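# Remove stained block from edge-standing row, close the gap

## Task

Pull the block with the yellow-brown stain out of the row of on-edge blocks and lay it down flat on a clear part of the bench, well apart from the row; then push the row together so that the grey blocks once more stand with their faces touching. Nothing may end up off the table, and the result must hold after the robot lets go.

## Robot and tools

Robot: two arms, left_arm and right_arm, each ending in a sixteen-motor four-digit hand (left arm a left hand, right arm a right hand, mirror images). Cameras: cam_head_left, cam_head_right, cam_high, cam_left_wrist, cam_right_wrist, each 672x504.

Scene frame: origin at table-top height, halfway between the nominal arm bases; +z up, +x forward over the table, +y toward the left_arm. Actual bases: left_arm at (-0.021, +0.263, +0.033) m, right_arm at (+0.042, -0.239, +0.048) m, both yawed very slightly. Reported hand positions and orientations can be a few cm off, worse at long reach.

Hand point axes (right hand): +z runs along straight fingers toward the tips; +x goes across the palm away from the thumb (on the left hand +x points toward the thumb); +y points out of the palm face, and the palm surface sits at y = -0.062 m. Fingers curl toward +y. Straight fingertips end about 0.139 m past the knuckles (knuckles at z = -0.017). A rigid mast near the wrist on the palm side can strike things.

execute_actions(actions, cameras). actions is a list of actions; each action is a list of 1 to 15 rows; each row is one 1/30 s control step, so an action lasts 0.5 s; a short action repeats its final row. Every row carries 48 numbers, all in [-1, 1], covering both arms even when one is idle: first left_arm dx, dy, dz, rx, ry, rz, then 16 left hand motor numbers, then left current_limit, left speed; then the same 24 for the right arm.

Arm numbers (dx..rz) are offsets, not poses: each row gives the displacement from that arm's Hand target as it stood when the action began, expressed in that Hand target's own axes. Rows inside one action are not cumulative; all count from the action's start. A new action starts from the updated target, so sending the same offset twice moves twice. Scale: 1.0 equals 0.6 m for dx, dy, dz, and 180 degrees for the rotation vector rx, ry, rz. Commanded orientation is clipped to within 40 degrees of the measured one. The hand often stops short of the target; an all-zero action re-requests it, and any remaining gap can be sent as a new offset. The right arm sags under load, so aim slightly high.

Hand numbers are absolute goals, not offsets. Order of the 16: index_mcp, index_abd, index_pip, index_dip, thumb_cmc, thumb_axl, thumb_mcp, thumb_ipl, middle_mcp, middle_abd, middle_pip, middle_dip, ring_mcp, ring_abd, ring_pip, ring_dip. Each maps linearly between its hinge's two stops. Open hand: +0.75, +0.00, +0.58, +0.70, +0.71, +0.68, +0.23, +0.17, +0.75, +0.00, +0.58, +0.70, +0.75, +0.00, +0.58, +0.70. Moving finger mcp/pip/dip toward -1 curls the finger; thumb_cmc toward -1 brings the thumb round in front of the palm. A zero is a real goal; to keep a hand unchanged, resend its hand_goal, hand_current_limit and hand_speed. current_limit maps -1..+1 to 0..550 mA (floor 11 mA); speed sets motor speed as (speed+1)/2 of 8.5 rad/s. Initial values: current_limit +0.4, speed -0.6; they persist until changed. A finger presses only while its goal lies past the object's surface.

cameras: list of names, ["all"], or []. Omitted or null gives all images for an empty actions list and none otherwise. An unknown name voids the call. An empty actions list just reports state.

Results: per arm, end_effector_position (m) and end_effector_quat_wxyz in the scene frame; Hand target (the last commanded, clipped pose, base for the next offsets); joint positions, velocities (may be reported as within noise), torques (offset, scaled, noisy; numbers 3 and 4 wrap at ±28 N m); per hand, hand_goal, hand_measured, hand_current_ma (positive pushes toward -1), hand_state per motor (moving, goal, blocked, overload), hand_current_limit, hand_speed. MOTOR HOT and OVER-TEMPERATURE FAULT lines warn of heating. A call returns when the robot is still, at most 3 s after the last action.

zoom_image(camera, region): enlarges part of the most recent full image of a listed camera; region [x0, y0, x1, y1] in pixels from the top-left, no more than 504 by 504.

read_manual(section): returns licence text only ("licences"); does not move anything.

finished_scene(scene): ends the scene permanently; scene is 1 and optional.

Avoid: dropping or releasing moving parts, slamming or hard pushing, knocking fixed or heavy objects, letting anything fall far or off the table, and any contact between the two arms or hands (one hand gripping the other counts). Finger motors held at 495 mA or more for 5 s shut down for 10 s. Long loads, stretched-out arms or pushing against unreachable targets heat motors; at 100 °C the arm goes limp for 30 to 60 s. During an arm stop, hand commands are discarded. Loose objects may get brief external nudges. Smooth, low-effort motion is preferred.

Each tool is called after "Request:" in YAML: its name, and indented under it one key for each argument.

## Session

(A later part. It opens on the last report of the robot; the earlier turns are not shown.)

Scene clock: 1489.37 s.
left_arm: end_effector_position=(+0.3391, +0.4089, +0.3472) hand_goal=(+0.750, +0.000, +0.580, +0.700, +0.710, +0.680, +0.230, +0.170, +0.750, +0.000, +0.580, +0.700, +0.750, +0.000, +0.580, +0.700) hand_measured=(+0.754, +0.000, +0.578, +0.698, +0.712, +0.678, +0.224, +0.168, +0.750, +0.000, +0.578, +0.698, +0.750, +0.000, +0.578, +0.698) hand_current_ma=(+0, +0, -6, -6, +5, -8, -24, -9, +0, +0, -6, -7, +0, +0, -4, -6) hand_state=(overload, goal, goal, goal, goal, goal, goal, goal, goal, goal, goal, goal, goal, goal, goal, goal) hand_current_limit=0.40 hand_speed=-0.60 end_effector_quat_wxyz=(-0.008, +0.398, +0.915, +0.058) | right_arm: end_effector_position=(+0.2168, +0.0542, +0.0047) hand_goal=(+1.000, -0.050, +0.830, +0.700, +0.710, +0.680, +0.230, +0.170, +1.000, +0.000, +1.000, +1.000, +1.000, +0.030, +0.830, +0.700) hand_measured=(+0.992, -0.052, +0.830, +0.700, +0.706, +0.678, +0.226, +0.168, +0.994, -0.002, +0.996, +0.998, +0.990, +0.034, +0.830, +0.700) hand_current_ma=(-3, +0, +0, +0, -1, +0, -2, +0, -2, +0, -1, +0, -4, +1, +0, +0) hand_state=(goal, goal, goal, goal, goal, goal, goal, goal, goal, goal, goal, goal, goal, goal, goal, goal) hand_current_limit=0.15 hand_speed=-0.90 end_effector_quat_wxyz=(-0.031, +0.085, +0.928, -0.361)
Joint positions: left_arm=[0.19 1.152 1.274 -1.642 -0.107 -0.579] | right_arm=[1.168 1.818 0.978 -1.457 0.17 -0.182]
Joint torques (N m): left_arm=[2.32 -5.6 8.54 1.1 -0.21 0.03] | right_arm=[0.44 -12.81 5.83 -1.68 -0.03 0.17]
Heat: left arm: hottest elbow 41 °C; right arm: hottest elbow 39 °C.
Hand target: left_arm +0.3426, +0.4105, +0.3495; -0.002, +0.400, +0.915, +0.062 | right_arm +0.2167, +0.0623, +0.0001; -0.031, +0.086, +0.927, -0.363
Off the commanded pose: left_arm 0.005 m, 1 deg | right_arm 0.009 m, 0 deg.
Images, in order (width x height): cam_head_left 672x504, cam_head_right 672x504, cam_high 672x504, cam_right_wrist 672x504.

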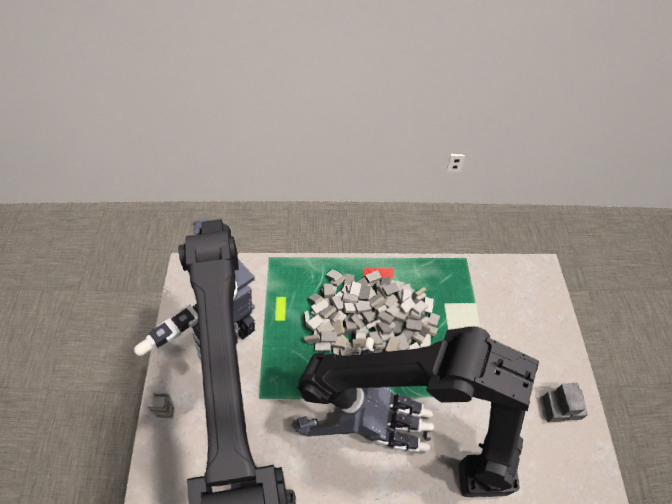

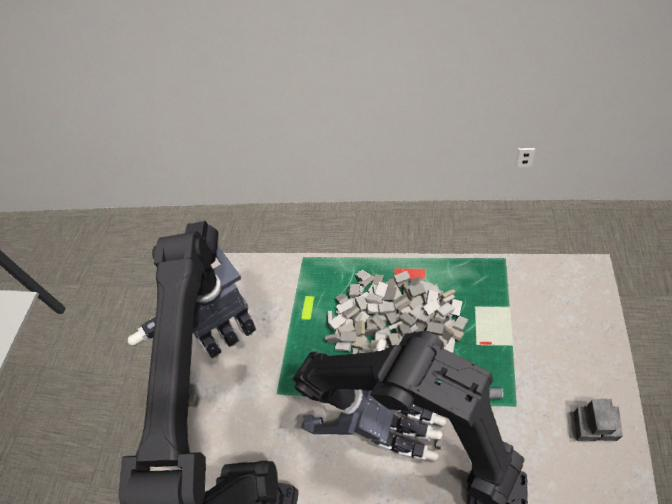

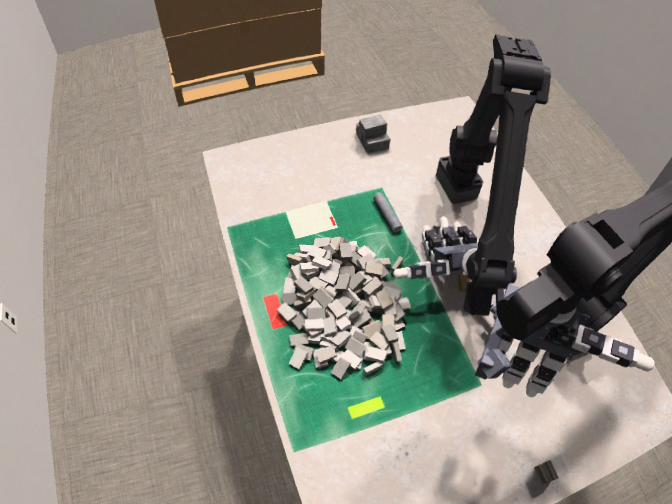

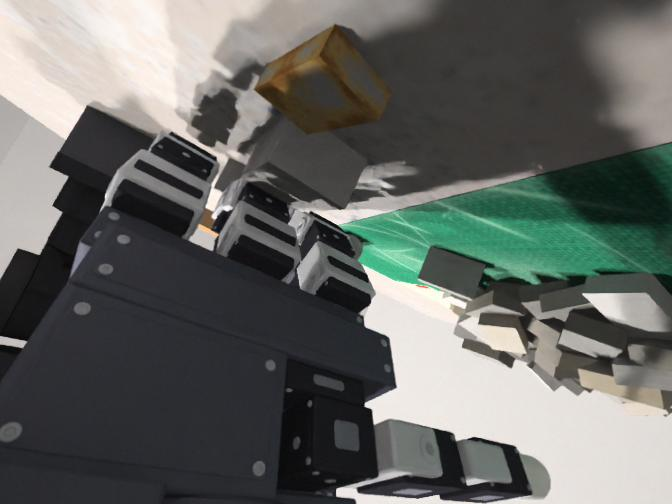

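Request:
execute_actions:
  actions:
    - [[0,0,0,0,0,0,0.75,0,0.58,0.7,0.71,0.68,0.23,0.17,0.75,0,0.58,0.7,0.75,0,0.58,0.7,0.4,-0.6,0,0,0,0,0,0,1,0.04,0.83,0.7,0.71,0.68,0.23,0.17,1,0,1,1,1,-0.04,0.83,0.7,0.15,-0.9]]
    - [[0,0,0,0,0,0,0.75,0,0.58,0.7,0.71,0.68,0.23,0.17,0.75,0,0.58,0.7,0.75,0,0.58,0.7,0.4,-0.6,0,-0.025,-0.0272,0,0,0,1,0.04,0.83,0.7,0.71,0.68,0.23,0.17,1,0,1,1,1,-0.04,0.83,0.7,0.15,-0.9]]
    - [[0,0,0,0,0,0,0.75,0,0.58,0.7,0.71,0.68,0.23,0.17,0.75,0,0.58,0.7,0.75,0,0.58,0.7,0.4,-0.6,0,-0.03,-0.0327,0,0,0,1,0.04,0.83,0.7,0.71,0.68,0.23,0.17,1,0,1,1,1,-0.04,0.83,0.7,0.15,-0.9]]
    - [[0,0,0,0,0,0,0.75,0,0.58,0.7,0.71,0.68,0.23,0.17,0.75,0,0.58,0.7,0.75,0,0.58,0.7,0.4,-0.6,0,-0.03,-0.0327,0,0,0,1,0.04,0.83,0.7,0.71,0.68,0.23,0.17,1,0,1,1,1,-0.04,0.83,0.7,0.15,-0.9]]
  cameras: ["cam_head_right","cam_right_wrist","cam_head_left","cam_high"]

Request:
zoom_image:
  camera: "cam_head_left"
  region: [395, 390, 455, 450]

Request:
zoom_image:
  camera: "cam_right_wrist"
  region: [200, 60, 380, 200]

Scene clock: 1505.37 s.
left_arm: end_effector_position=(+0.3391, +0.4089, +0.3472) hand_goal=(+0.750, +0.000, +0.580, +0.700, +0.710, +0.680, +0.230, +0.170, +0.750, +0.000, +0.580, +0.700, +0.750, +0.000, +0.580, +0.700) hand_measured=(+0.754, +0.000, +0.578, +0.698, +0.712, +0.678, +0.224, +0.168, +0.750, +0.000, +0.578, +0.698, +0.750, +0.000, +0.578, +0.698) hand_current_ma=(+0, +0, -6, -6, +5, -8, -24, -9, +0, +0, -6, -7, +0, +0, -4, -6) hand_state=(overload, goal, goal, goal, goal, goal, goal, goal, goal, goal, goal, goal, goal, goal, goal, goal) hand_current_limit=0.40 hand_speed=-0.60 end_effector_quat_wxyz=(-0.008, +0.398, +0.915, +0.058) | right_arm: end_effector_position=(+0.2160, +0.0540, +0.0689) hand_goal=(+1.000, +0.040, +0.830, +0.700, +0.710, +0.680, +0.230, +0.170, +1.000, +0.000, +1.000, +1.000, +1.000, -0.040, +0.830, +0.700) hand_measured=(+0.990, +0.038, +0.830, +0.700, +0.704, +0.678, +0.226, +0.168, +0.990, -0.002, +0.996, +0.998, +0.986, -0.036, +0.830, +0.700) hand_current_ma=(-5, +0, +0, +0, -1, +0, -2, +0, -5, +0, -1, +0, -7, +1, +0, +0) hand_state=(goal, goal, goal, goal, goal, goal, goal, goal, goal, goal, goal, goal, goal, goal, goal, goal) hand_current_limit=0.15 hand_speed=-0.90 end_effector_quat_wxyz=(-0.034, +0.085, +0.926, -0.366)
Joint positions: left_arm=[0.19 1.152 1.274 -1.642 -0.107 -0.579] | right_arm=[1.169 1.701 1.03 -1.638 0.167 -0.182]
Joint torques (N m): left_arm=[2.37 -5.6 8.53 1.1 -0.21 0.04] | right_arm=[0.21 -14.39 7.04 -2.22 0.03 0.18]
Heat: left arm: hottest elbow 41 °C; right arm: hottest elbow 39 °C.
Hand target: left_arm +0.3426, +0.4105, +0.3495; -0.002, +0.400, +0.915, +0.062 | right_arm +0.2164, +0.0625, +0.0755; -0.031, +0.086, +0.927, -0.363
Off the commanded pose: left_arm 0.005 m, 1 deg | right_arm 0.011 m, 1 deg.
Images, in order (width x height): cam_head_left 672x504, cam_head_right 672x504, cam_high 672x504, cam_right_wrist 672x504.

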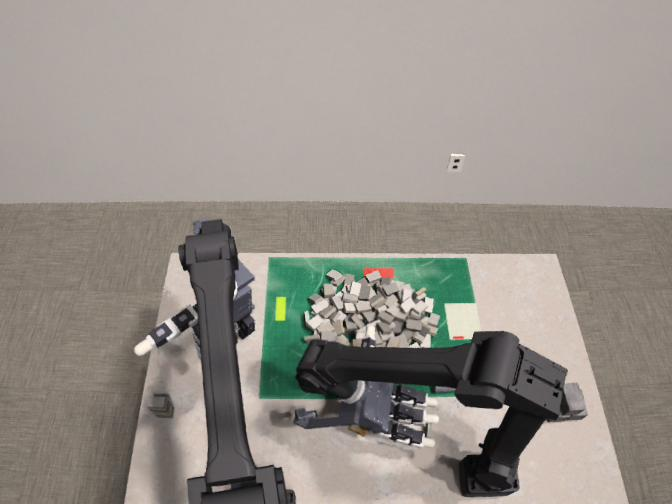

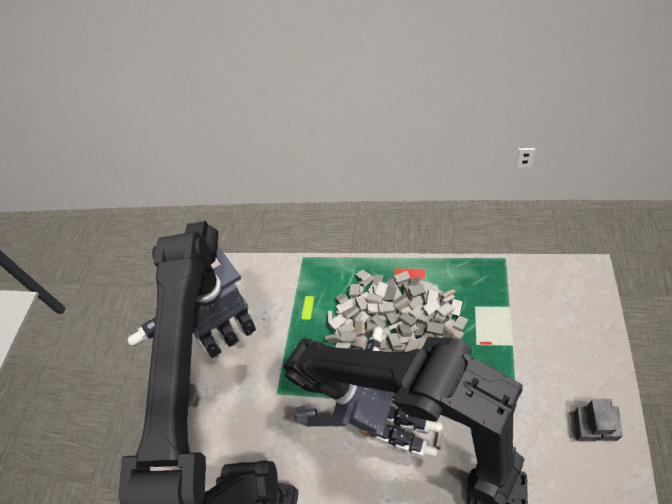

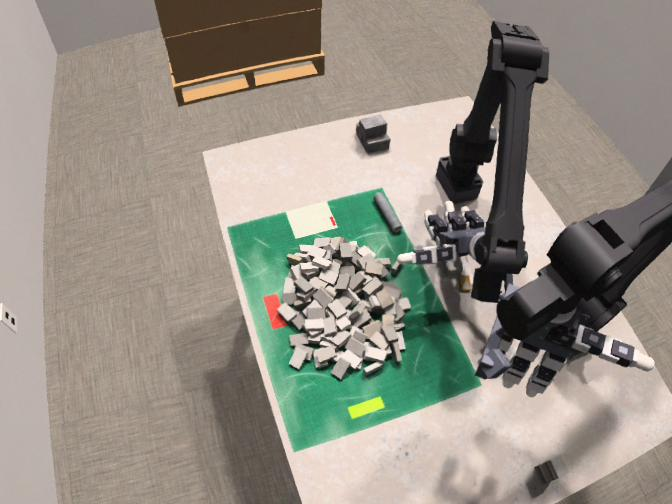

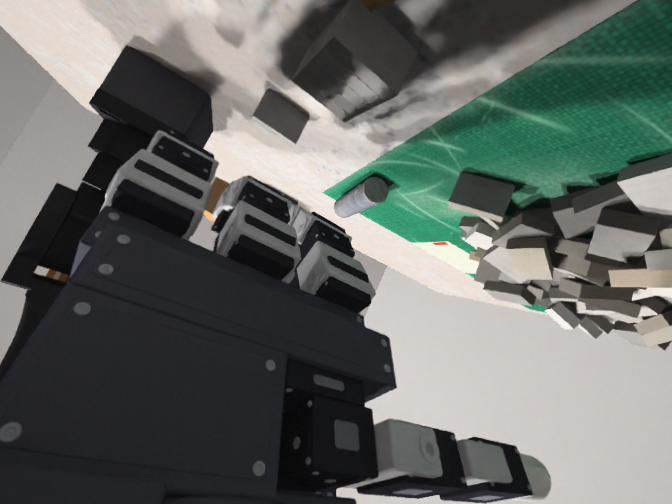

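Scaled by 8.400 from the camera's 672x504 image, which has a finer 960x720 frame.

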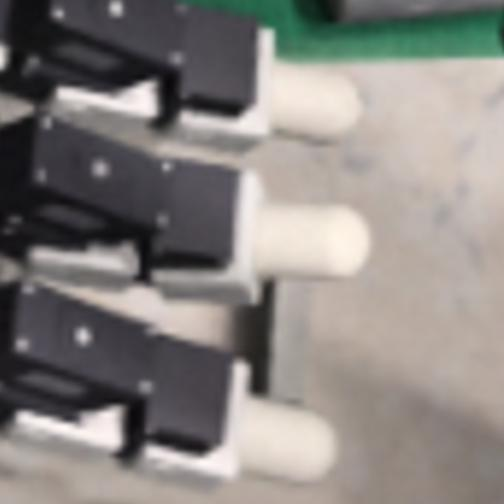

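Scaled by 2.800 from the camera's 672x504 image, which has a finer 960x720 frame.

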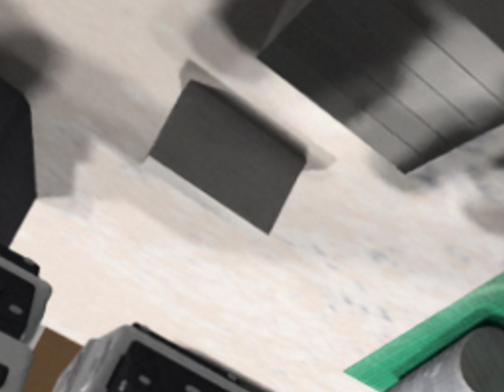

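Request:
execute_actions:
  actions:
    - [[0,0,0,0,0,0,0.75,0,0.58,0.7,0.71,0.68,0.23,0.17,0.75,0,0.58,0.7,0.75,0,0.58,0.7,0.4,-0.6,0.0012,-0.0465,-0.0252,-0.0478,0,0,1,0,0.83,0.7,0.71,0.68,0.23,0.17,1,0,1,1,1,0,0.83,0.7,0.15,-0.85]]
    - [[0,0,0,0,0,0,0.75,0,0.58,0.7,0.71,0.68,0.23,0.17,0.75,0,0.58,0.7,0.75,0,0.58,0.7,0.4,-0.6,0,-0.0537,-0.0342,-0.0478,0,0,1,0,0.83,0.7,0.71,0.68,0.23,0.17,1,0,1,1,1,0,0.83,0.7,0.15,-0.85]]
    - [[0,0,0,0,0,0,0.75,0,0.58,0.7,0.71,0.68,0.23,0.17,0.75,0,0.58,0.7,0.75,0,0.58,0.7,0.4,-0.6,-0.0018,-0.0518,-0.0308,-0.0478,0,0,1,0,0.83,0.7,0.71,0.68,0.23,0.17,1,0,1,1,1,0,0.83,0.7,0.15,-0.85]]
    - [[0,0,0,0,0,0,0.75,0,0.58,0.7,0.71,0.68,0.23,0.17,0.75,0,0.58,0.7,0.75,0,0.58,0.7,0.4,-0.6,-0.0033,-0.0495,-0.0198,-0.0478,0,0,0.9,0,0.7,0.7,0.71,0.68,0.23,0.17,1,0,1,1,0.9,0,0.7,0.7,0.15,-0.85]]
    - [[0,0,0,0,0,0,0.75,0,0.58,0.7,0.71,0.68,0.23,0.17,0.75,0,0.58,0.7,0.75,0,0.58,0.7,0.4,-0.6,-0.002,-0.0375,-0.0192,-0.0478,0,0,0.75,0,0.58,0.7,0.71,0.68,0.23,0.17,1,0,1,1,0.75,0,0.58,0.7,0.15,-0.85]]
  cameras: ["cam_right_wrist","cam_head_left","cam_high"]

Request:
zoom_image:
  camera: "cam_high"
  region: [415, 195, 495, 275]

Request:
zoom_image:
  camera: "cam_right_wrist"
  region: [200, 0, 380, 140]

Scene clock: 1573.20 s.
left_arm: end_effector_position=(+0.3391, +0.4089, +0.3472) hand_goal=(+0.750, +0.000, +0.580, +0.700, +0.710, +0.680, +0.230, +0.170, +0.750, +0.000, +0.580, +0.700, +0.750, +0.000, +0.580, +0.700) hand_measured=(+0.754, +0.000, +0.578, +0.698, +0.712, +0.678, +0.224, +0.168, +0.750, +0.000, +0.578, +0.698, +0.750, +0.000, +0.578, +0.698) hand_current_ma=(+0, +0, -6, -6, +5, -8, -24, -9, +0, +0, -6, -7, +0, +0, -4, -6) hand_state=(overload, goal, goal, goal, goal, goal, goal, goal, goal, goal, goal, goal, goal, goal, goal, goal) hand_current_limit=0.40 hand_speed=-0.60 end_effector_quat_wxyz=(-0.008, +0.398, +0.915, +0.058) | right_arm: end_effector_position=(+0.2010, -0.0305, +0.2054) hand_goal=(+0.750, +0.000, +0.580, +0.700, +0.710, +0.680, +0.230, +0.170, +1.000, +0.000, +1.000, +1.000, +0.750, +0.000, +0.580, +0.700) hand_measured=(+0.750, +0.002, +0.582, +0.700, +0.710, +0.678, +0.226, +0.168, +0.994, -0.002, +0.996, +0.998, +0.752, -0.002, +0.582, +0.700) hand_current_ma=(+0, +0, +0, +0, +0, +0, -2, +0, -2, +0, -1, +0, +0, +0, +0, +0) hand_state=(goal, goal, goal, goal, goal, goal, goal, goal, goal, goal, goal, goal, goal, goal, goal, goal) hand_current_limit=0.15 hand_speed=-0.85 end_effector_quat_wxyz=(+0.003, +0.095, +0.995, +0.000)
Joint positions: left_arm=[0.19 1.152 1.274 -1.642 -0.107 -0.579] | right_arm=[0.854 0.764 0.666 -1.469 0.005 -0.554]
Joint torques (N m): left_arm=[2.32 -5.66 8.54 1.1 -0.21 0.03] | right_arm=[-0.62 -1.73 9.07 0.24 -0.09 -0.11]
Heat: left arm: hottest elbow 41 °C; right arm: hottest elbow 41 °C.
Hand target: left_arm +0.3426, +0.4105, +0.3495; -0.002, +0.400, +0.915, +0.062 | right_arm +0.2027, -0.0276, +0.2053; +0.003, +0.091, +0.996, +0.002
Off the commanded pose: left_arm 0.005 m, 1 deg | right_arm 0.003 m, 1 deg.
Images, in order (width x height): cam_head_left 672x504, cam_high 672x504, cam_right_wrist 672x504.

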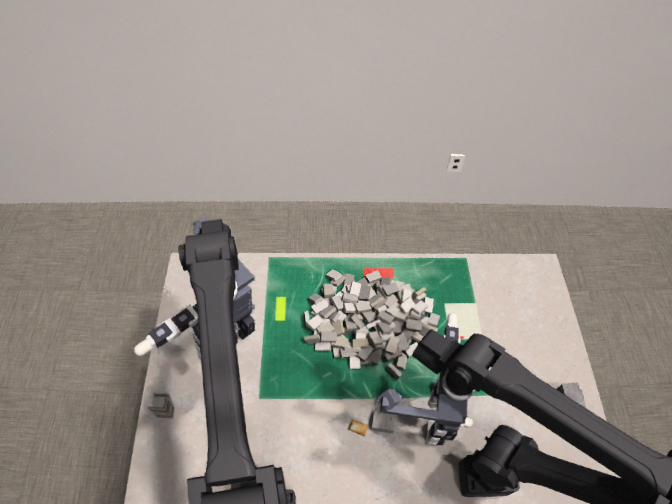

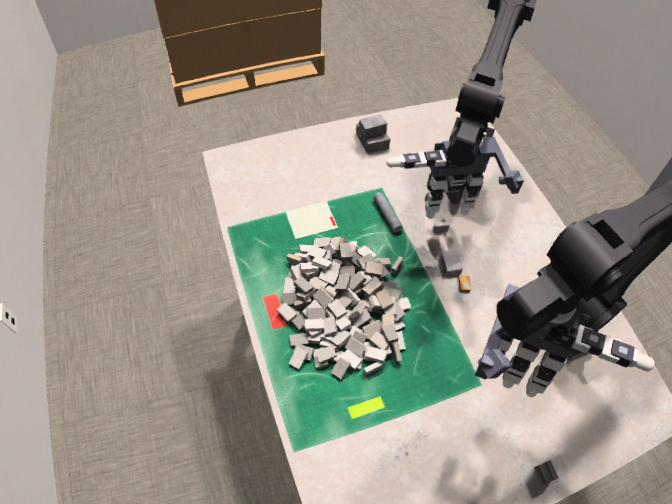

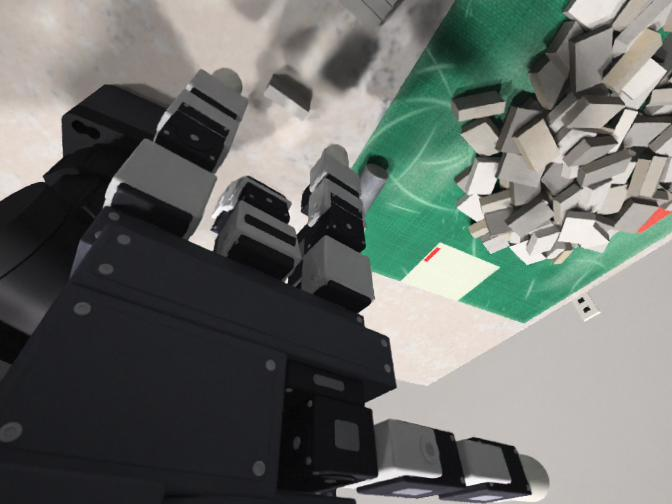

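Scaled by 6.300 from the camera's 672x504 image, which has a finer 960x720 frame.

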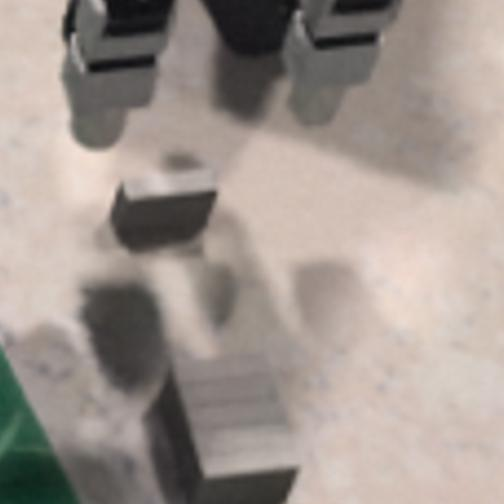

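Scaled by 2.800 from the camera's 672x504 image, which has a finer 960x720 frame.

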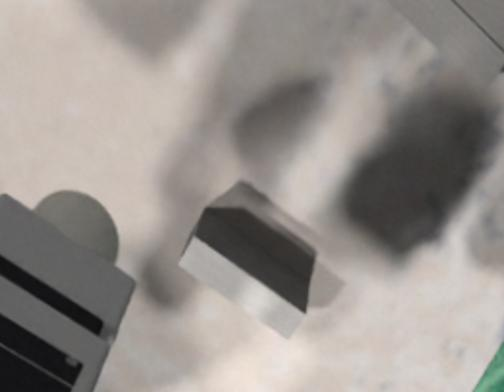

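Request:
execute_actions:
  actions:
    - [[0,0,0,0,0,0,0.75,0,0.58,0.7,0.71,0.68,0.23,0.17,0.75,0,0.58,0.7,0.75,0,0.58,0.7,0.4,-0.6,-0.0017,-0.0207,0.0417,0,0,0,0.75,0,0.58,0.7,0.71,0.68,0.23,0.17,1,0,1,1,0.75,0,0.58,0.7,0.15,-0.85]]
    - [[0,0,0,0,0,0,0.75,0,0.58,0.7,0.71,0.68,0.23,0.17,0.75,0,0.58,0.7,0.75,0,0.58,0.7,0.4,-0.6,0,0,0.045,0,0,0,0.75,0,0.58,0.7,0.71,0.68,0.23,0.17,1,0,1,1,0.75,0,0.58,0.7,0.15,-0.85]]
  cameras: ["cam_right_wrist","cam_high"]

Request:
zoom_image:
  camera: "cam_high"
  region: [415, 195, 485, 265]

Request:
zoom_image:
  camera: "cam_right_wrist"
  region: [200, 20, 380, 160]

Scene clock: 1593.70 s.
left_arm: end_effector_position=(+0.3391, +0.4089, +0.3472) hand_goal=(+0.750, +0.000, +0.580, +0.700, +0.710, +0.680, +0.230, +0.170, +0.750, +0.000, +0.580, +0.700, +0.750, +0.000, +0.580, +0.700) hand_measured=(+0.754, +0.000, +0.578, +0.698, +0.712, +0.678, +0.224, +0.168, +0.750, +0.000, +0.578, +0.698, +0.750, +0.000, +0.578, +0.698) hand_current_ma=(+0, +0, -6, -6, +5, -8, -24, -9, +0, +0, -6, -7, +0, +0, -4, -6) hand_state=(overload, goal, goal, goal, goal, goal, goal, goal, goal, goal, goal, goal, goal, goal, goal, goal) hand_current_limit=0.40 hand_speed=-0.60 end_effector_quat_wxyz=(-0.008, +0.398, +0.915, +0.058) | right_arm: end_effector_position=(+0.1989, -0.0419, +0.1532) hand_goal=(+0.750, +0.000, +0.580, +0.700, +0.710, +0.680, +0.230, +0.170, +1.000, +0.000, +1.000, +1.000, +0.750, +0.000, +0.580, +0.700) hand_measured=(+0.750, +0.002, +0.582, +0.700, +0.710, +0.678, +0.226, +0.168, +0.996, -0.002, +0.996, +0.998, +0.750, -0.002, +0.582, +0.700) hand_current_ma=(+0, +0, +0, +0, +0, +0, -2, +0, -1, +0, -1, +0, +0, +0, +0, +0) hand_state=(goal, goal, goal, goal, goal, goal, goal, goal, goal, goal, goal, goal, goal, goal, goal, goal) hand_current_limit=0.15 hand_speed=-0.85 end_effector_quat_wxyz=(+0.001, +0.093, +0.996, -0.001)
Joint positions: left_arm=[0.19 1.152 1.274 -1.642 -0.107 -0.579] | right_arm=[0.814 0.764 0.528 -1.334 0.003 -0.599]
Joint torques (N m): left_arm=[2.49 -5.66 8.55 1.1 -0.21 0.03] | right_arm=[-1.03 -1.55 8.73 0.36 -0.07 -0.1]
Heat: left arm: hottest elbow 41 °C; right arm: hottest elbow 42 °C.
Hand target: left_arm +0.3426, +0.4105, +0.3495; -0.002, +0.400, +0.915, +0.062 | right_arm +0.2018, -0.0397, +0.1533; +0.003, +0.091, +0.996, +0.002
Off the commanded pose: left_arm 0.005 m, 1 deg | right_arm 0.004 m, 0 deg.
Images, in order (width x height): cam_high 672x504, cam_right_wrist 672x504.

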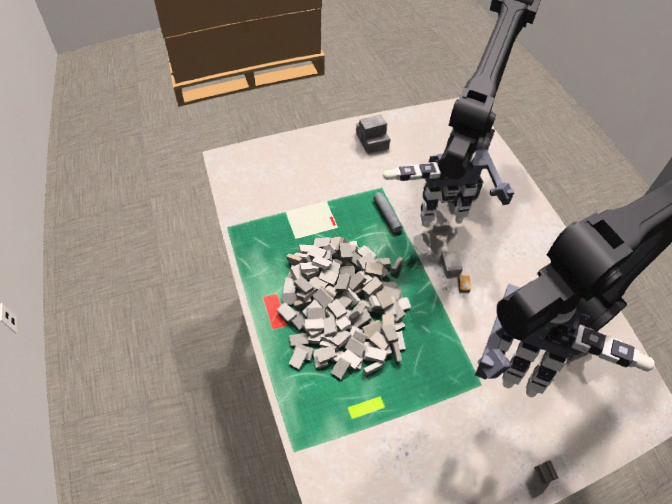

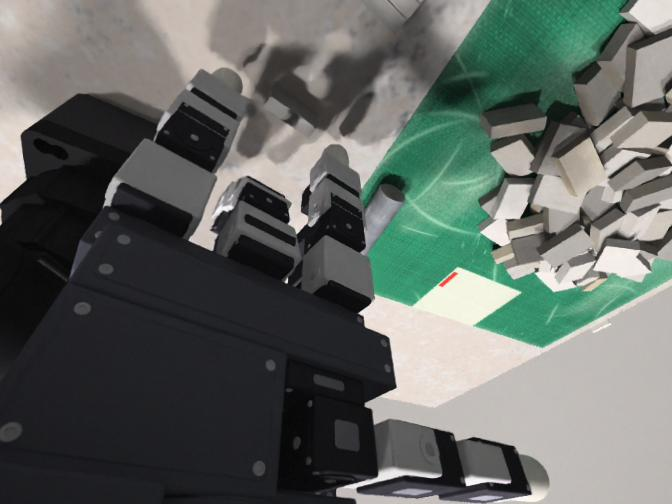

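Scaled by 7.200 from the camera's 672x504 image, which has a finer 960x720 frame.

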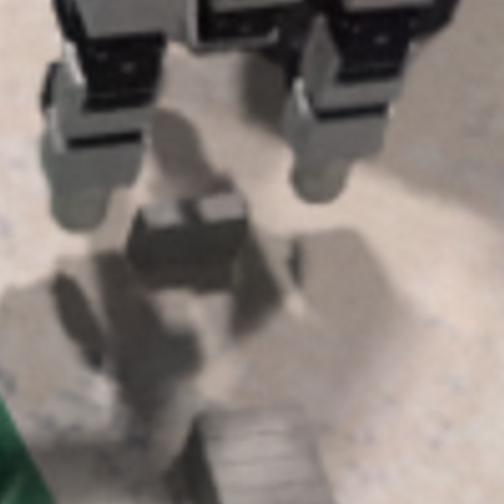

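Scaled by 2.800 from the camera's 672x504 image, which has a finer 960x720 frame.

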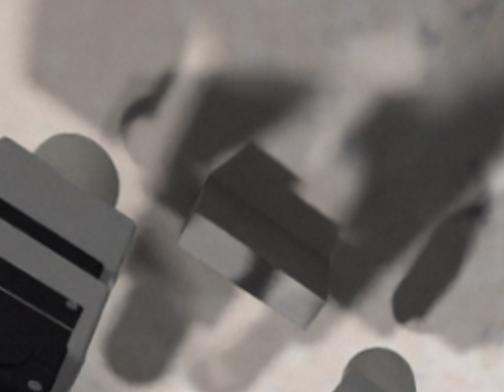

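Request:
execute_actions:
  actions:
    - [[0,0,0,0,0,0,0.75,0,0.58,0.7,0.71,0.68,0.23,0.17,0.75,0,0.58,0.7,0.75,0,0.58,0.7,0.4,-0.6,0,0.0035,0.028,0,0,0,0.75,0,0.58,0.7,0.71,0.68,0.23,0.17,1,0,1,1,0.75,0,0.58,0.7,0.15,-0.85]]
  cameras: ["cam_right_wrist","cam_high"]

Request:
zoom_image:
  camera: "cam_high"
  region: [415, 195, 485, 265]

Request:
zoom_image:
  camera: "cam_right_wrist"
  region: [200, 40, 380, 180]

Scene clock: 1630.63 s.
left_arm: end_effector_position=(+0.3391, +0.4089, +0.3472) hand_goal=(+0.750, +0.000, +0.580, +0.700, +0.710, +0.680, +0.230, +0.170, +0.750, +0.000, +0.580, +0.700, +0.750, +0.000, +0.580, +0.700) hand_measured=(+0.754, +0.000, +0.578, +0.698, +0.712, +0.678, +0.224, +0.168, +0.750, +0.000, +0.578, +0.698, +0.750, +0.000, +0.578, +0.698) hand_current_ma=(+0, +0, -6, -6, +5, -8, -24, -9, +0, +0, -6, -7, +0, +0, -4, -6) hand_state=(overload, goal, goal, goal, goal, goal, goal, goal, goal, goal, goal, goal, goal, goal, goal, goal) hand_current_limit=0.40 hand_speed=-0.60 end_effector_quat_wxyz=(-0.008, +0.398, +0.915, +0.058) | right_arm: end_effector_position=(+0.2011, -0.0396, +0.1378) hand_goal=(+0.750, +0.000, +0.580, +0.700, +0.710, +0.680, +0.230, +0.170, +1.000, +0.000, +1.000, +1.000, +0.750, +0.000, +0.580, +0.700) hand_measured=(+0.750, +0.002, +0.582, +0.700, +0.710, +0.678, +0.226, +0.168, +0.996, -0.002, +0.996, +0.998, +0.750, -0.002, +0.582, +0.700) hand_current_ma=(+0, +0, +0, +0, +0, +0, -2, +0, -1, +0, -1, +0, +0, +0, +0, +0) hand_state=(goal, goal, goal, goal, goal, goal, goal, goal, goal, goal, goal, goal, goal, goal, goal, goal) hand_current_limit=0.15 hand_speed=-0.85 end_effector_quat_wxyz=(+0.002, +0.093, +0.996, +0.000)
Joint positions: left_arm=[0.19 1.152 1.274 -1.642 -0.107 -0.579] | right_arm=[0.814 0.791 0.497 -1.273 0.003 -0.6]
Joint torques (N m): left_arm=[2.37 -5.77 8.55 1.07 -0.21 0.02] | right_arm=[-0.56 -1.73 8.32 0.31 -0.06 -0.02]
Heat: left arm: hottest elbow 41 °C; right arm: hottest elbow 41 °C.
Hand target: left_arm +0.3426, +0.4105, +0.3495; -0.002, +0.400, +0.915, +0.062 | right_arm +0.2022, -0.0376, +0.1364; +0.003, +0.091, +0.996, +0.002
Off the commanded pose: left_arm 0.005 m, 1 deg | right_arm 0.003 m, 0 deg.
Images, in order (width x height): cam_high 672x504, cam_right_wrist 672x504.

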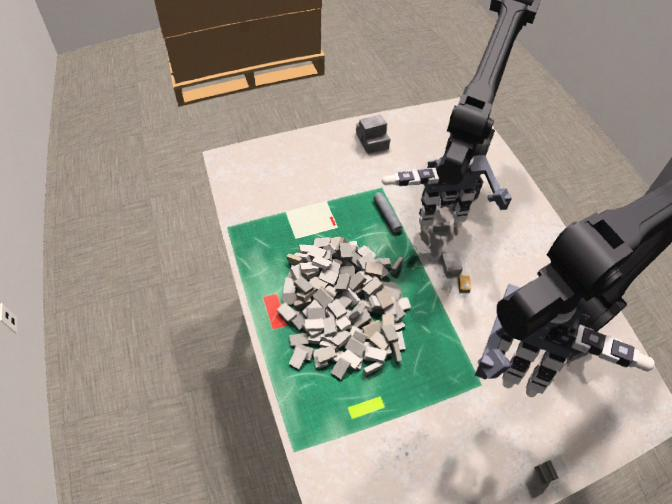

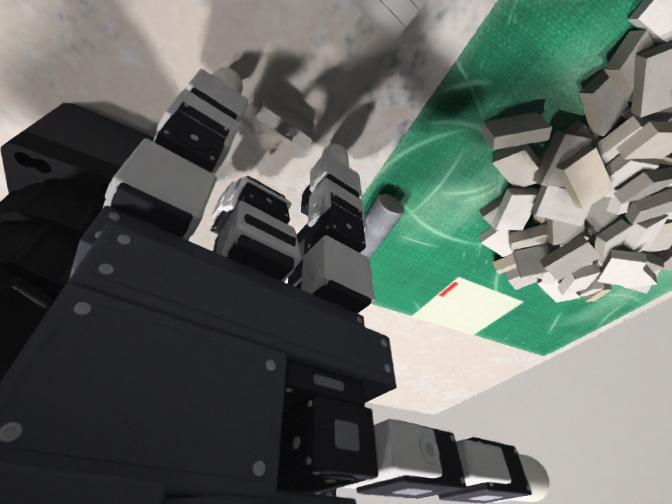

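Scaled by 7.200 from the camera's 672x504 image, which has a finer 960x720 frame.

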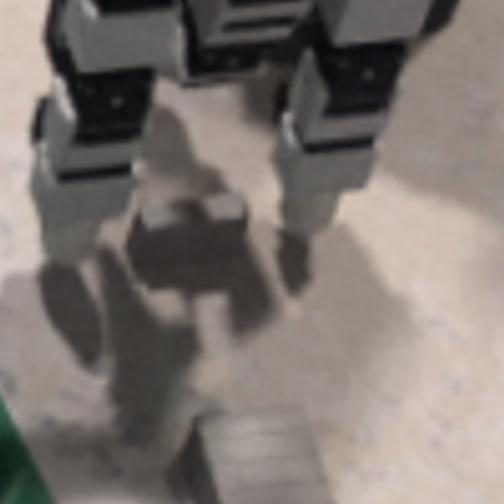

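Scaled by 2.800 from the camera's 672x504 image, which has a finer 960x720 frame.

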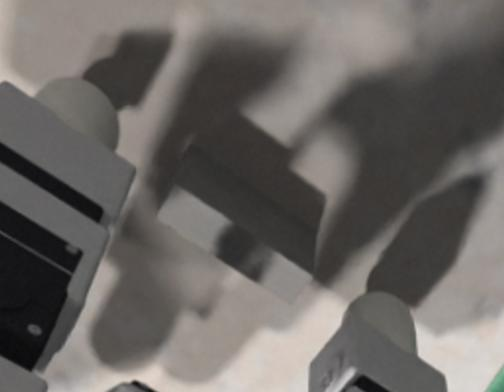

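Request:
execute_actions:
  actions:
    - [[0,0,0,0,0,0,0.75,0,0.58,0.7,0.71,0.68,0.23,0.17,0.75,0,0.58,0.7,0.75,0,0.58,0.7,0.4,-0.6,0,0,0,0,0,0,0.745,-0.13,0.58,0.7,0.71,0.68,0.23,0.17,1,0,1,1,0.745,0.13,0.58,0.7,0,-0.85]]
    - [[0,0,0,0,0,0,0.75,0,0.58,0.7,0.71,0.68,0.23,0.17,0.75,0,0.58,0.7,0.75,0,0.58,0.7,0.4,-0.6,0,0,0,0,0,0,0.745,-0.18,0.58,0.7,0.71,0.68,0.23,0.17,1,0,1,1,0.745,0.18,0.58,0.7,-0.2,-0.92]]
    - [[0,0,0,0,0,0,0.75,0,0.58,0.7,0.71,0.68,0.23,0.17,0.75,0,0.58,0.7,0.75,0,0.58,0.7,0.4,-0.6,0,0,0,0,0,0,0.745,-0.26,0.58,0.7,0.71,0.68,0.23,0.17,1,0,1,1,0.745,0.26,0.58,0.7,-0.1,-0.92]]
  cameras: ["cam_right_wrist","cam_high"]

Request:
zoom_image:
  camera: "cam_high"
  region: [415, 195, 485, 265]

Request:
zoom_image:
  camera: "cam_right_wrist"
  region: [200, 40, 380, 180]

Scene clock: 1647.40 s.
left_arm: end_effector_position=(+0.3391, +0.4089, +0.3472) hand_goal=(+0.750, +0.000, +0.580, +0.700, +0.710, +0.680, +0.230, +0.170, +0.750, +0.000, +0.580, +0.700, +0.750, +0.000, +0.580, +0.700) hand_measured=(+0.754, +0.000, +0.578, +0.698, +0.712, +0.678, +0.224, +0.168, +0.750, +0.000, +0.578, +0.698, +0.750, +0.000, +0.578, +0.698) hand_current_ma=(+0, +0, -6, -6, +5, -8, -24, -9, +0, +0, -6, -7, +0, +0, -4, -6) hand_state=(overload, goal, goal, goal, goal, goal, goal, goal, goal, goal, goal, goal, goal, goal, goal, goal) hand_current_limit=0.40 hand_speed=-0.60 end_effector_quat_wxyz=(-0.008, +0.398, +0.915, +0.058) | right_arm: end_effector_position=(+0.2011, -0.0396, +0.1378) hand_goal=(+0.746, -0.260, +0.580, +0.700, +0.710, +0.680, +0.230, +0.170, +1.000, +0.000, +1.000, +1.000, +0.746, +0.260, +0.580, +0.700) hand_measured=(+0.746, -0.170, +0.582, +0.700, +0.710, +0.678, +0.226, +0.168, +0.996, -0.002, +0.996, +0.998, +0.746, +0.162, +0.582, +0.700) hand_current_ma=(+0, +137, +0, +0, +0, +0, -2, +0, -1, +0, -1, +0, +0, -161, +0, +0) hand_state=(goal, blocked, goal, goal, goal, goal, goal, goal, goal, goal, goal, goal, goal, blocked, goal, goal) hand_current_limit=-0.10 hand_speed=-0.92 end_effector_quat_wxyz=(+0.002, +0.093, +0.996, +0.000)
Joint positions: left_arm=[0.19 1.152 1.274 -1.642 -0.107 -0.579] | right_arm=[0.814 0.791 0.497 -1.273 0.003 -0.6]
Joint torques (N m): left_arm=[2.37 -5.71 8.57 1.09 -0.21 0.04] | right_arm=[-0.62 -1.73 8.31 0.36 -0.05 -0.02]
Heat: left arm: hottest elbow 41 °C; right arm: hottest elbow 42 °C.
Hand target: left_arm +0.3426, +0.4105, +0.3495; -0.002, +0.400, +0.915, +0.062 | right_arm +0.2022, -0.0376, +0.1364; +0.003, +0.091, +0.996, +0.002
Off the commanded pose: left_arm 0.005 m, 1 deg | right_arm 0.003 m, 0 deg.
Images, in order (width x height): cam_high 672x504, cam_right_wrist 672x504.

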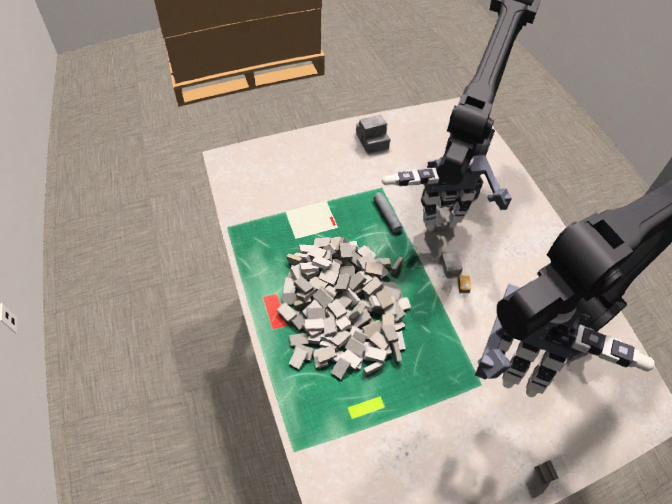

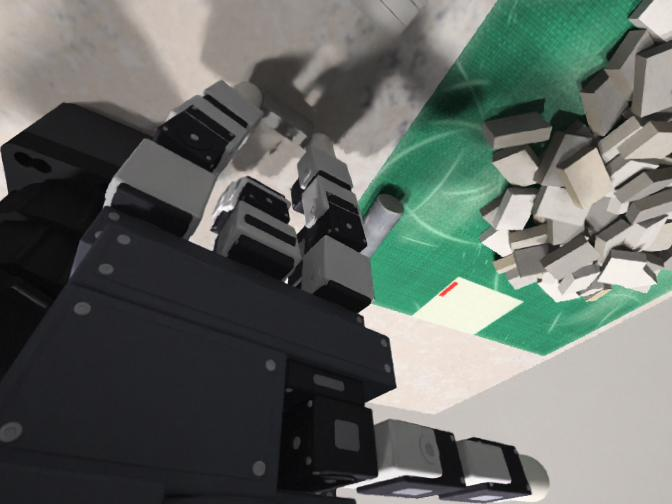

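Scaled by 7.200 from the camera's 672x504 image, which has a finer 960x720 frame.

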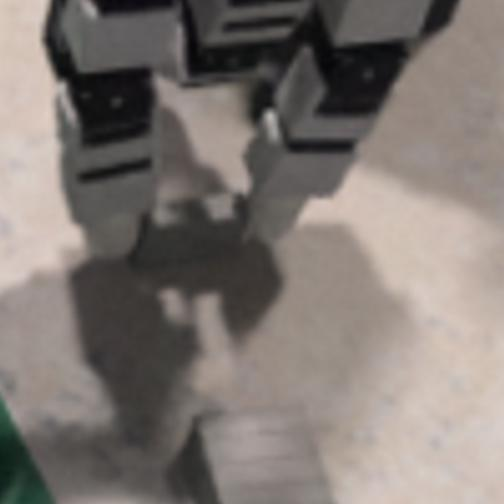

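Scaled by 2.800 from the camera's 672x504 image, which has a finer 960x720 frame.

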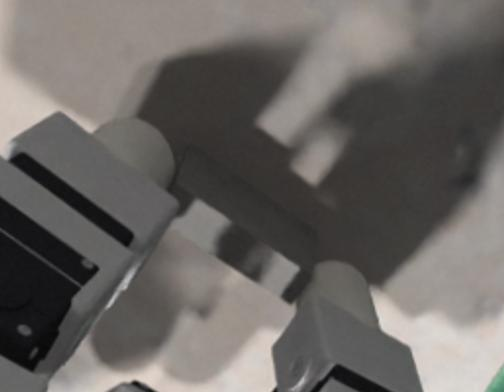

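Request:
execute_actions:
  actions:
    - [[0,0,0,0,0,0,0.75,0,0.58,0.7,0.71,0.68,0.23,0.17,0.75,0,0.58,0.7,0.75,0,0.58,0.7,0.4,-0.6,0,0,-0.012,0,0,0,0.745,-0.32,0.58,0.7,0.71,0.68,0.23,0.17,1,0,1,1,0.745,0.32,0.58,0.7,0.05,-0.92]]
    - [[0,0,0,0,0,0,0.75,0,0.58,0.7,0.71,0.68,0.23,0.17,0.75,0,0.58,0.7,0.75,0,0.58,0.7,0.4,-0.6,0,0.003,-0.015,0,0,0,0.745,-0.32,0.58,0.7,0.71,0.68,0.23,0.17,1,0,1,1,0.745,0.32,0.58,0.7,0.05,-0.92]]
    - [[0,0,0,0,0,0,0.75,0,0.58,0.7,0.71,0.68,0.23,0.17,0.75,0,0.58,0.7,0.75,0,0.58,0.7,0.4,-0.6,0,0.003,-0.015,0,0,0,0.745,-0.32,0.58,0.7,0.71,0.68,0.23,0.17,1,0,1,1,0.745,0.32,0.58,0.7,0.05,-0.92]]
    - [[0,0,0,0,0,0,0.75,0,0.58,0.7,0.71,0.68,0.23,0.17,0.75,0,0.58,0.7,0.75,0,0.58,0.7,0.4,-0.6,0,0.003,-0.02,0,0,0,0.745,-0.32,0.58,0.7,0.71,0.68,0.23,0.17,1,0,1,1,0.745,0.32,0.58,0.7,0.05,-0.92]]
  cameras: ["cam_right_wrist","cam_high"]

Request:
zoom_image:
  camera: "cam_high"
  region: [415, 195, 485, 265]

Request:
zoom_image:
  camera: "cam_right_wrist"
  region: [200, 0, 400, 150]

Scene clock: 1665.90 s.
left_arm: end_effector_position=(+0.3391, +0.4089, +0.3472) hand_goal=(+0.750, +0.000, +0.580, +0.700, +0.710, +0.680, +0.230, +0.170, +0.750, +0.000, +0.580, +0.700, +0.750, +0.000, +0.580, +0.700) hand_measured=(+0.754, +0.000, +0.578, +0.698, +0.712, +0.678, +0.224, +0.168, +0.750, +0.000, +0.578, +0.698, +0.750, +0.000, +0.578, +0.698) hand_current_ma=(+0, +0, -6, -6, +5, -8, -24, -9, +0, +0, -6, -7, +0, +0, -4, -6) hand_state=(overload, goal, goal, goal, goal, goal, goal, goal, goal, goal, goal, goal, goal, goal, goal, goal) hand_current_limit=0.40 hand_speed=-0.60 end_effector_quat_wxyz=(-0.008, +0.398, +0.915, +0.058) | right_arm: end_effector_position=(+0.1963, -0.0420, +0.1527) hand_goal=(+0.746, -0.320, +0.580, +0.700, +0.710, +0.680, +0.230, +0.170, +1.000, +0.000, +1.000, +1.000, +0.746, +0.320, +0.580, +0.700) hand_measured=(+0.746, -0.178, +0.580, +0.700, +0.710, +0.678, +0.226, +0.168, +0.996, -0.002, +0.996, +0.998, +0.744, +0.162, +0.580, +0.700) hand_current_ma=(+0, +289, +0, +0, +0, +0, -2, +0, -1, +0, -1, +0, +0, -289, +0, +0) hand_state=(goal, blocked, goal, goal, goal, goal, goal, goal, goal, goal, goal, goal, goal, blocked, goal, goal) hand_current_limit=0.05 hand_speed=-0.92 end_effector_quat_wxyz=(-0.009, +0.091, +0.996, -0.014)
Joint positions: left_arm=[0.19 1.152 1.274 -1.642 -0.107 -0.579] | right_arm=[0.822 0.787 0.543 -1.36 0.003 -0.596]
Joint torques (N m): left_arm=[2.43 -5.71 8.53 1.09 -0.21 0.03] | right_arm=[0.21 -3.37 11.86 -0.65 -0.08 0.13]
Heat: left arm: hottest elbow 41 °C; right arm: hottest elbow 43 °C.
Hand target: left_arm +0.3426, +0.4105, +0.3495; -0.002, +0.400, +0.915, +0.062 | right_arm +0.2030, -0.0324, +0.1737; +0.003, +0.091, +0.996, +0.002
Off the commanded pose: left_arm 0.005 m, 1 deg | right_arm 0.024 m, 2 deg.
Images, in order (width x height): cam_high 672x504, cam_right_wrist 672x504.

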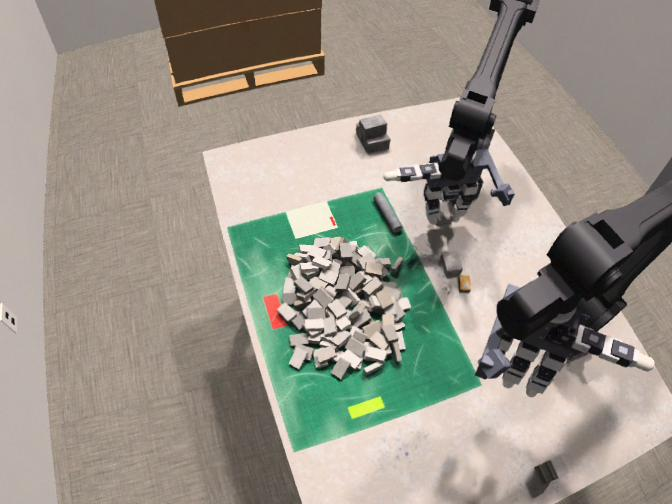

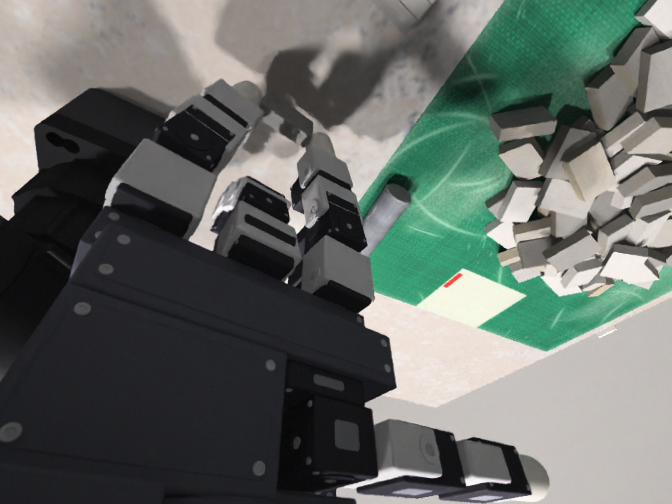

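Scaled by 7.200 from the camera's 672x504 image, which has a finer 960x720 frame.

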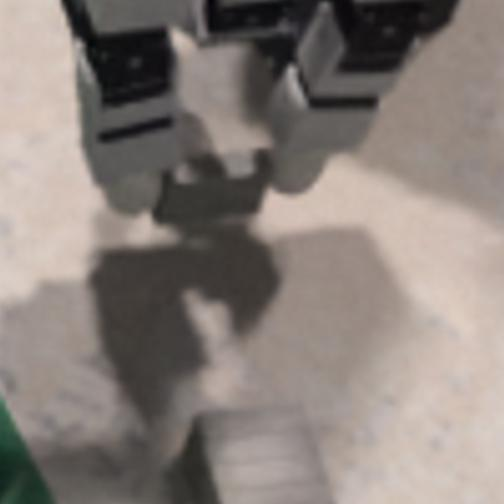

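Scaled by 2.520 from the camera's 672x504 image, which has a finer 960x720 frame.

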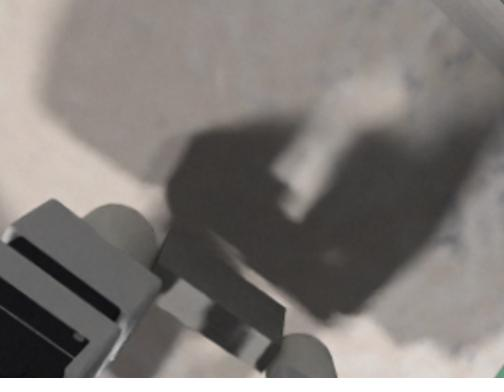

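Request:
execute_actions:
  actions:
    - [[0,0,0,0,0,0,0.75,0,0.58,0.7,0.71,0.68,0.23,0.17,0.75,0,0.58,0.7,0.75,0,0.58,0.7,0.4,-0.6,-0.0015,0.0386,0,0,0,0,0.745,-0.32,0.58,0.7,0.71,0.68,0.23,0.17,1,0,1,1,0.745,0.32,0.58,0.7,0.05,-0.92]]
    - [[0,0,0,0,0,0,0.75,0,0.58,0.7,0.71,0.68,0.23,0.17,0.75,0,0.58,0.7,0.75,0,0.58,0.7,0.4,-0.6,-0.0015,0.0386,0,0,0,0,0.745,-0.32,0.58,0.7,0.71,0.68,0.23,0.17,1,0,1,1,0.745,0.32,0.58,0.7,0.05,-0.92]]
  cameras: ["cam_right_wrist","cam_high"]

Request:
zoom_image:
  camera: "cam_high"
  region: [415, 205, 485, 275]

Request:
zoom_image:
  camera: "cam_right_wrist"
  region: [220, 0, 400, 150]

Scene clock: 1690.60 s.
left_arm: end_effector_position=(+0.3391, +0.4089, +0.3472) hand_goal=(+0.750, +0.000, +0.580, +0.700, +0.710, +0.680, +0.230, +0.170, +0.750, +0.000, +0.580, +0.700, +0.750, +0.000, +0.580, +0.700) hand_measured=(+0.754, +0.000, +0.578, +0.698, +0.712, +0.678, +0.224, +0.168, +0.750, +0.000, +0.578, +0.698, +0.750, +0.000, +0.578, +0.698) hand_current_ma=(+0, +0, -6, -6, +5, -8, -24, -9, +0, +0, -6, -7, +0, +0, -4, -6) hand_state=(overload, goal, goal, goal, goal, goal, goal, goal, goal, goal, goal, goal, goal, goal, goal, goal) hand_current_limit=0.40 hand_speed=-0.60 end_effector_quat_wxyz=(-0.008, +0.398, +0.915, +0.058) | right_arm: end_effector_position=(+0.2023, -0.0013, +0.1562) hand_goal=(+0.746, -0.320, +0.580, +0.700, +0.710, +0.680, +0.230, +0.170, +1.000, +0.000, +1.000, +1.000, +0.746, +0.320, +0.580, +0.700) hand_measured=(+0.746, -0.178, +0.580, +0.700, +0.710, +0.678, +0.226, +0.168, +0.996, -0.002, +0.996, +0.998, +0.744, +0.162, +0.580, +0.700) hand_current_ma=(+0, +289, +0, +0, +0, +0, -2, +0, -1, +0, -1, +0, +0, -289, +0, +0) hand_state=(goal, blocked, goal, goal, goal, goal, goal, goal, goal, goal, goal, goal, goal, blocked, goal, goal) hand_current_limit=0.05 hand_speed=-0.92 end_effector_quat_wxyz=(-0.011, +0.088, +0.996, -0.016)
Joint positions: left_arm=[0.19 1.152 1.274 -1.642 -0.107 -0.579] | right_arm=[0.938 0.915 0.613 -1.306 -0.001 -0.484]
Joint torques (N m): left_arm=[2.43 -5.66 8.57 1.07 -0.21 0.03] | right_arm=[-0.15 -3.96 11.64 0.1 0.09 0.13]
Heat: left arm: hottest elbow 41 °C; right arm: hottest elbow 45 °C.
Hand target: left_arm +0.3426, +0.4105, +0.3495; -0.002, +0.400, +0.915, +0.062 | right_arm +0.2132, +0.0129, +0.1741; +0.003, +0.091, +0.996, +0.003
Off the commanded pose: left_arm 0.005 m, 1 deg | right_arm 0.025 m, 3 deg.
Images, in order (width x height): cam_high 672x504, cam_right_wrist 672x504.

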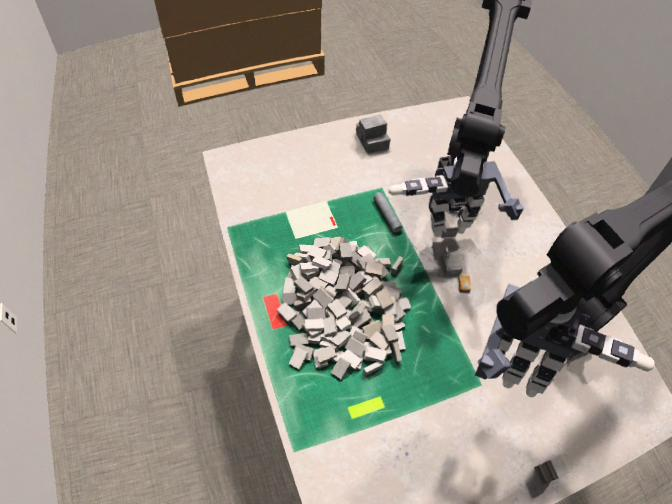

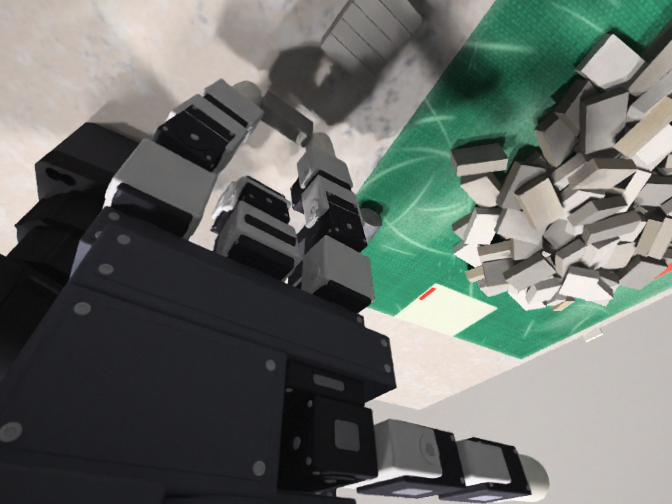

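Scaled by 7.200 from the camera's 672x504 image, which has a finer 960x720 frame.

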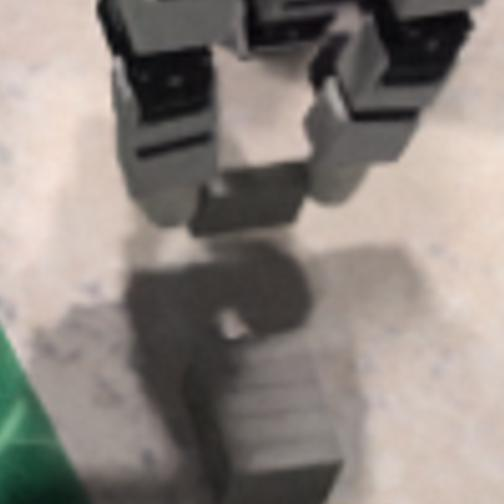

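Scaled by 2.800 from the camera's 672x504 image, which has a finer 960x720 frame.

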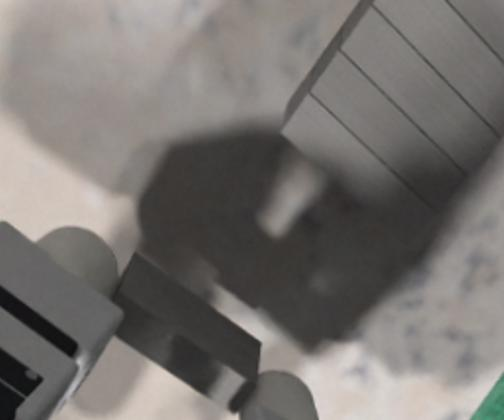

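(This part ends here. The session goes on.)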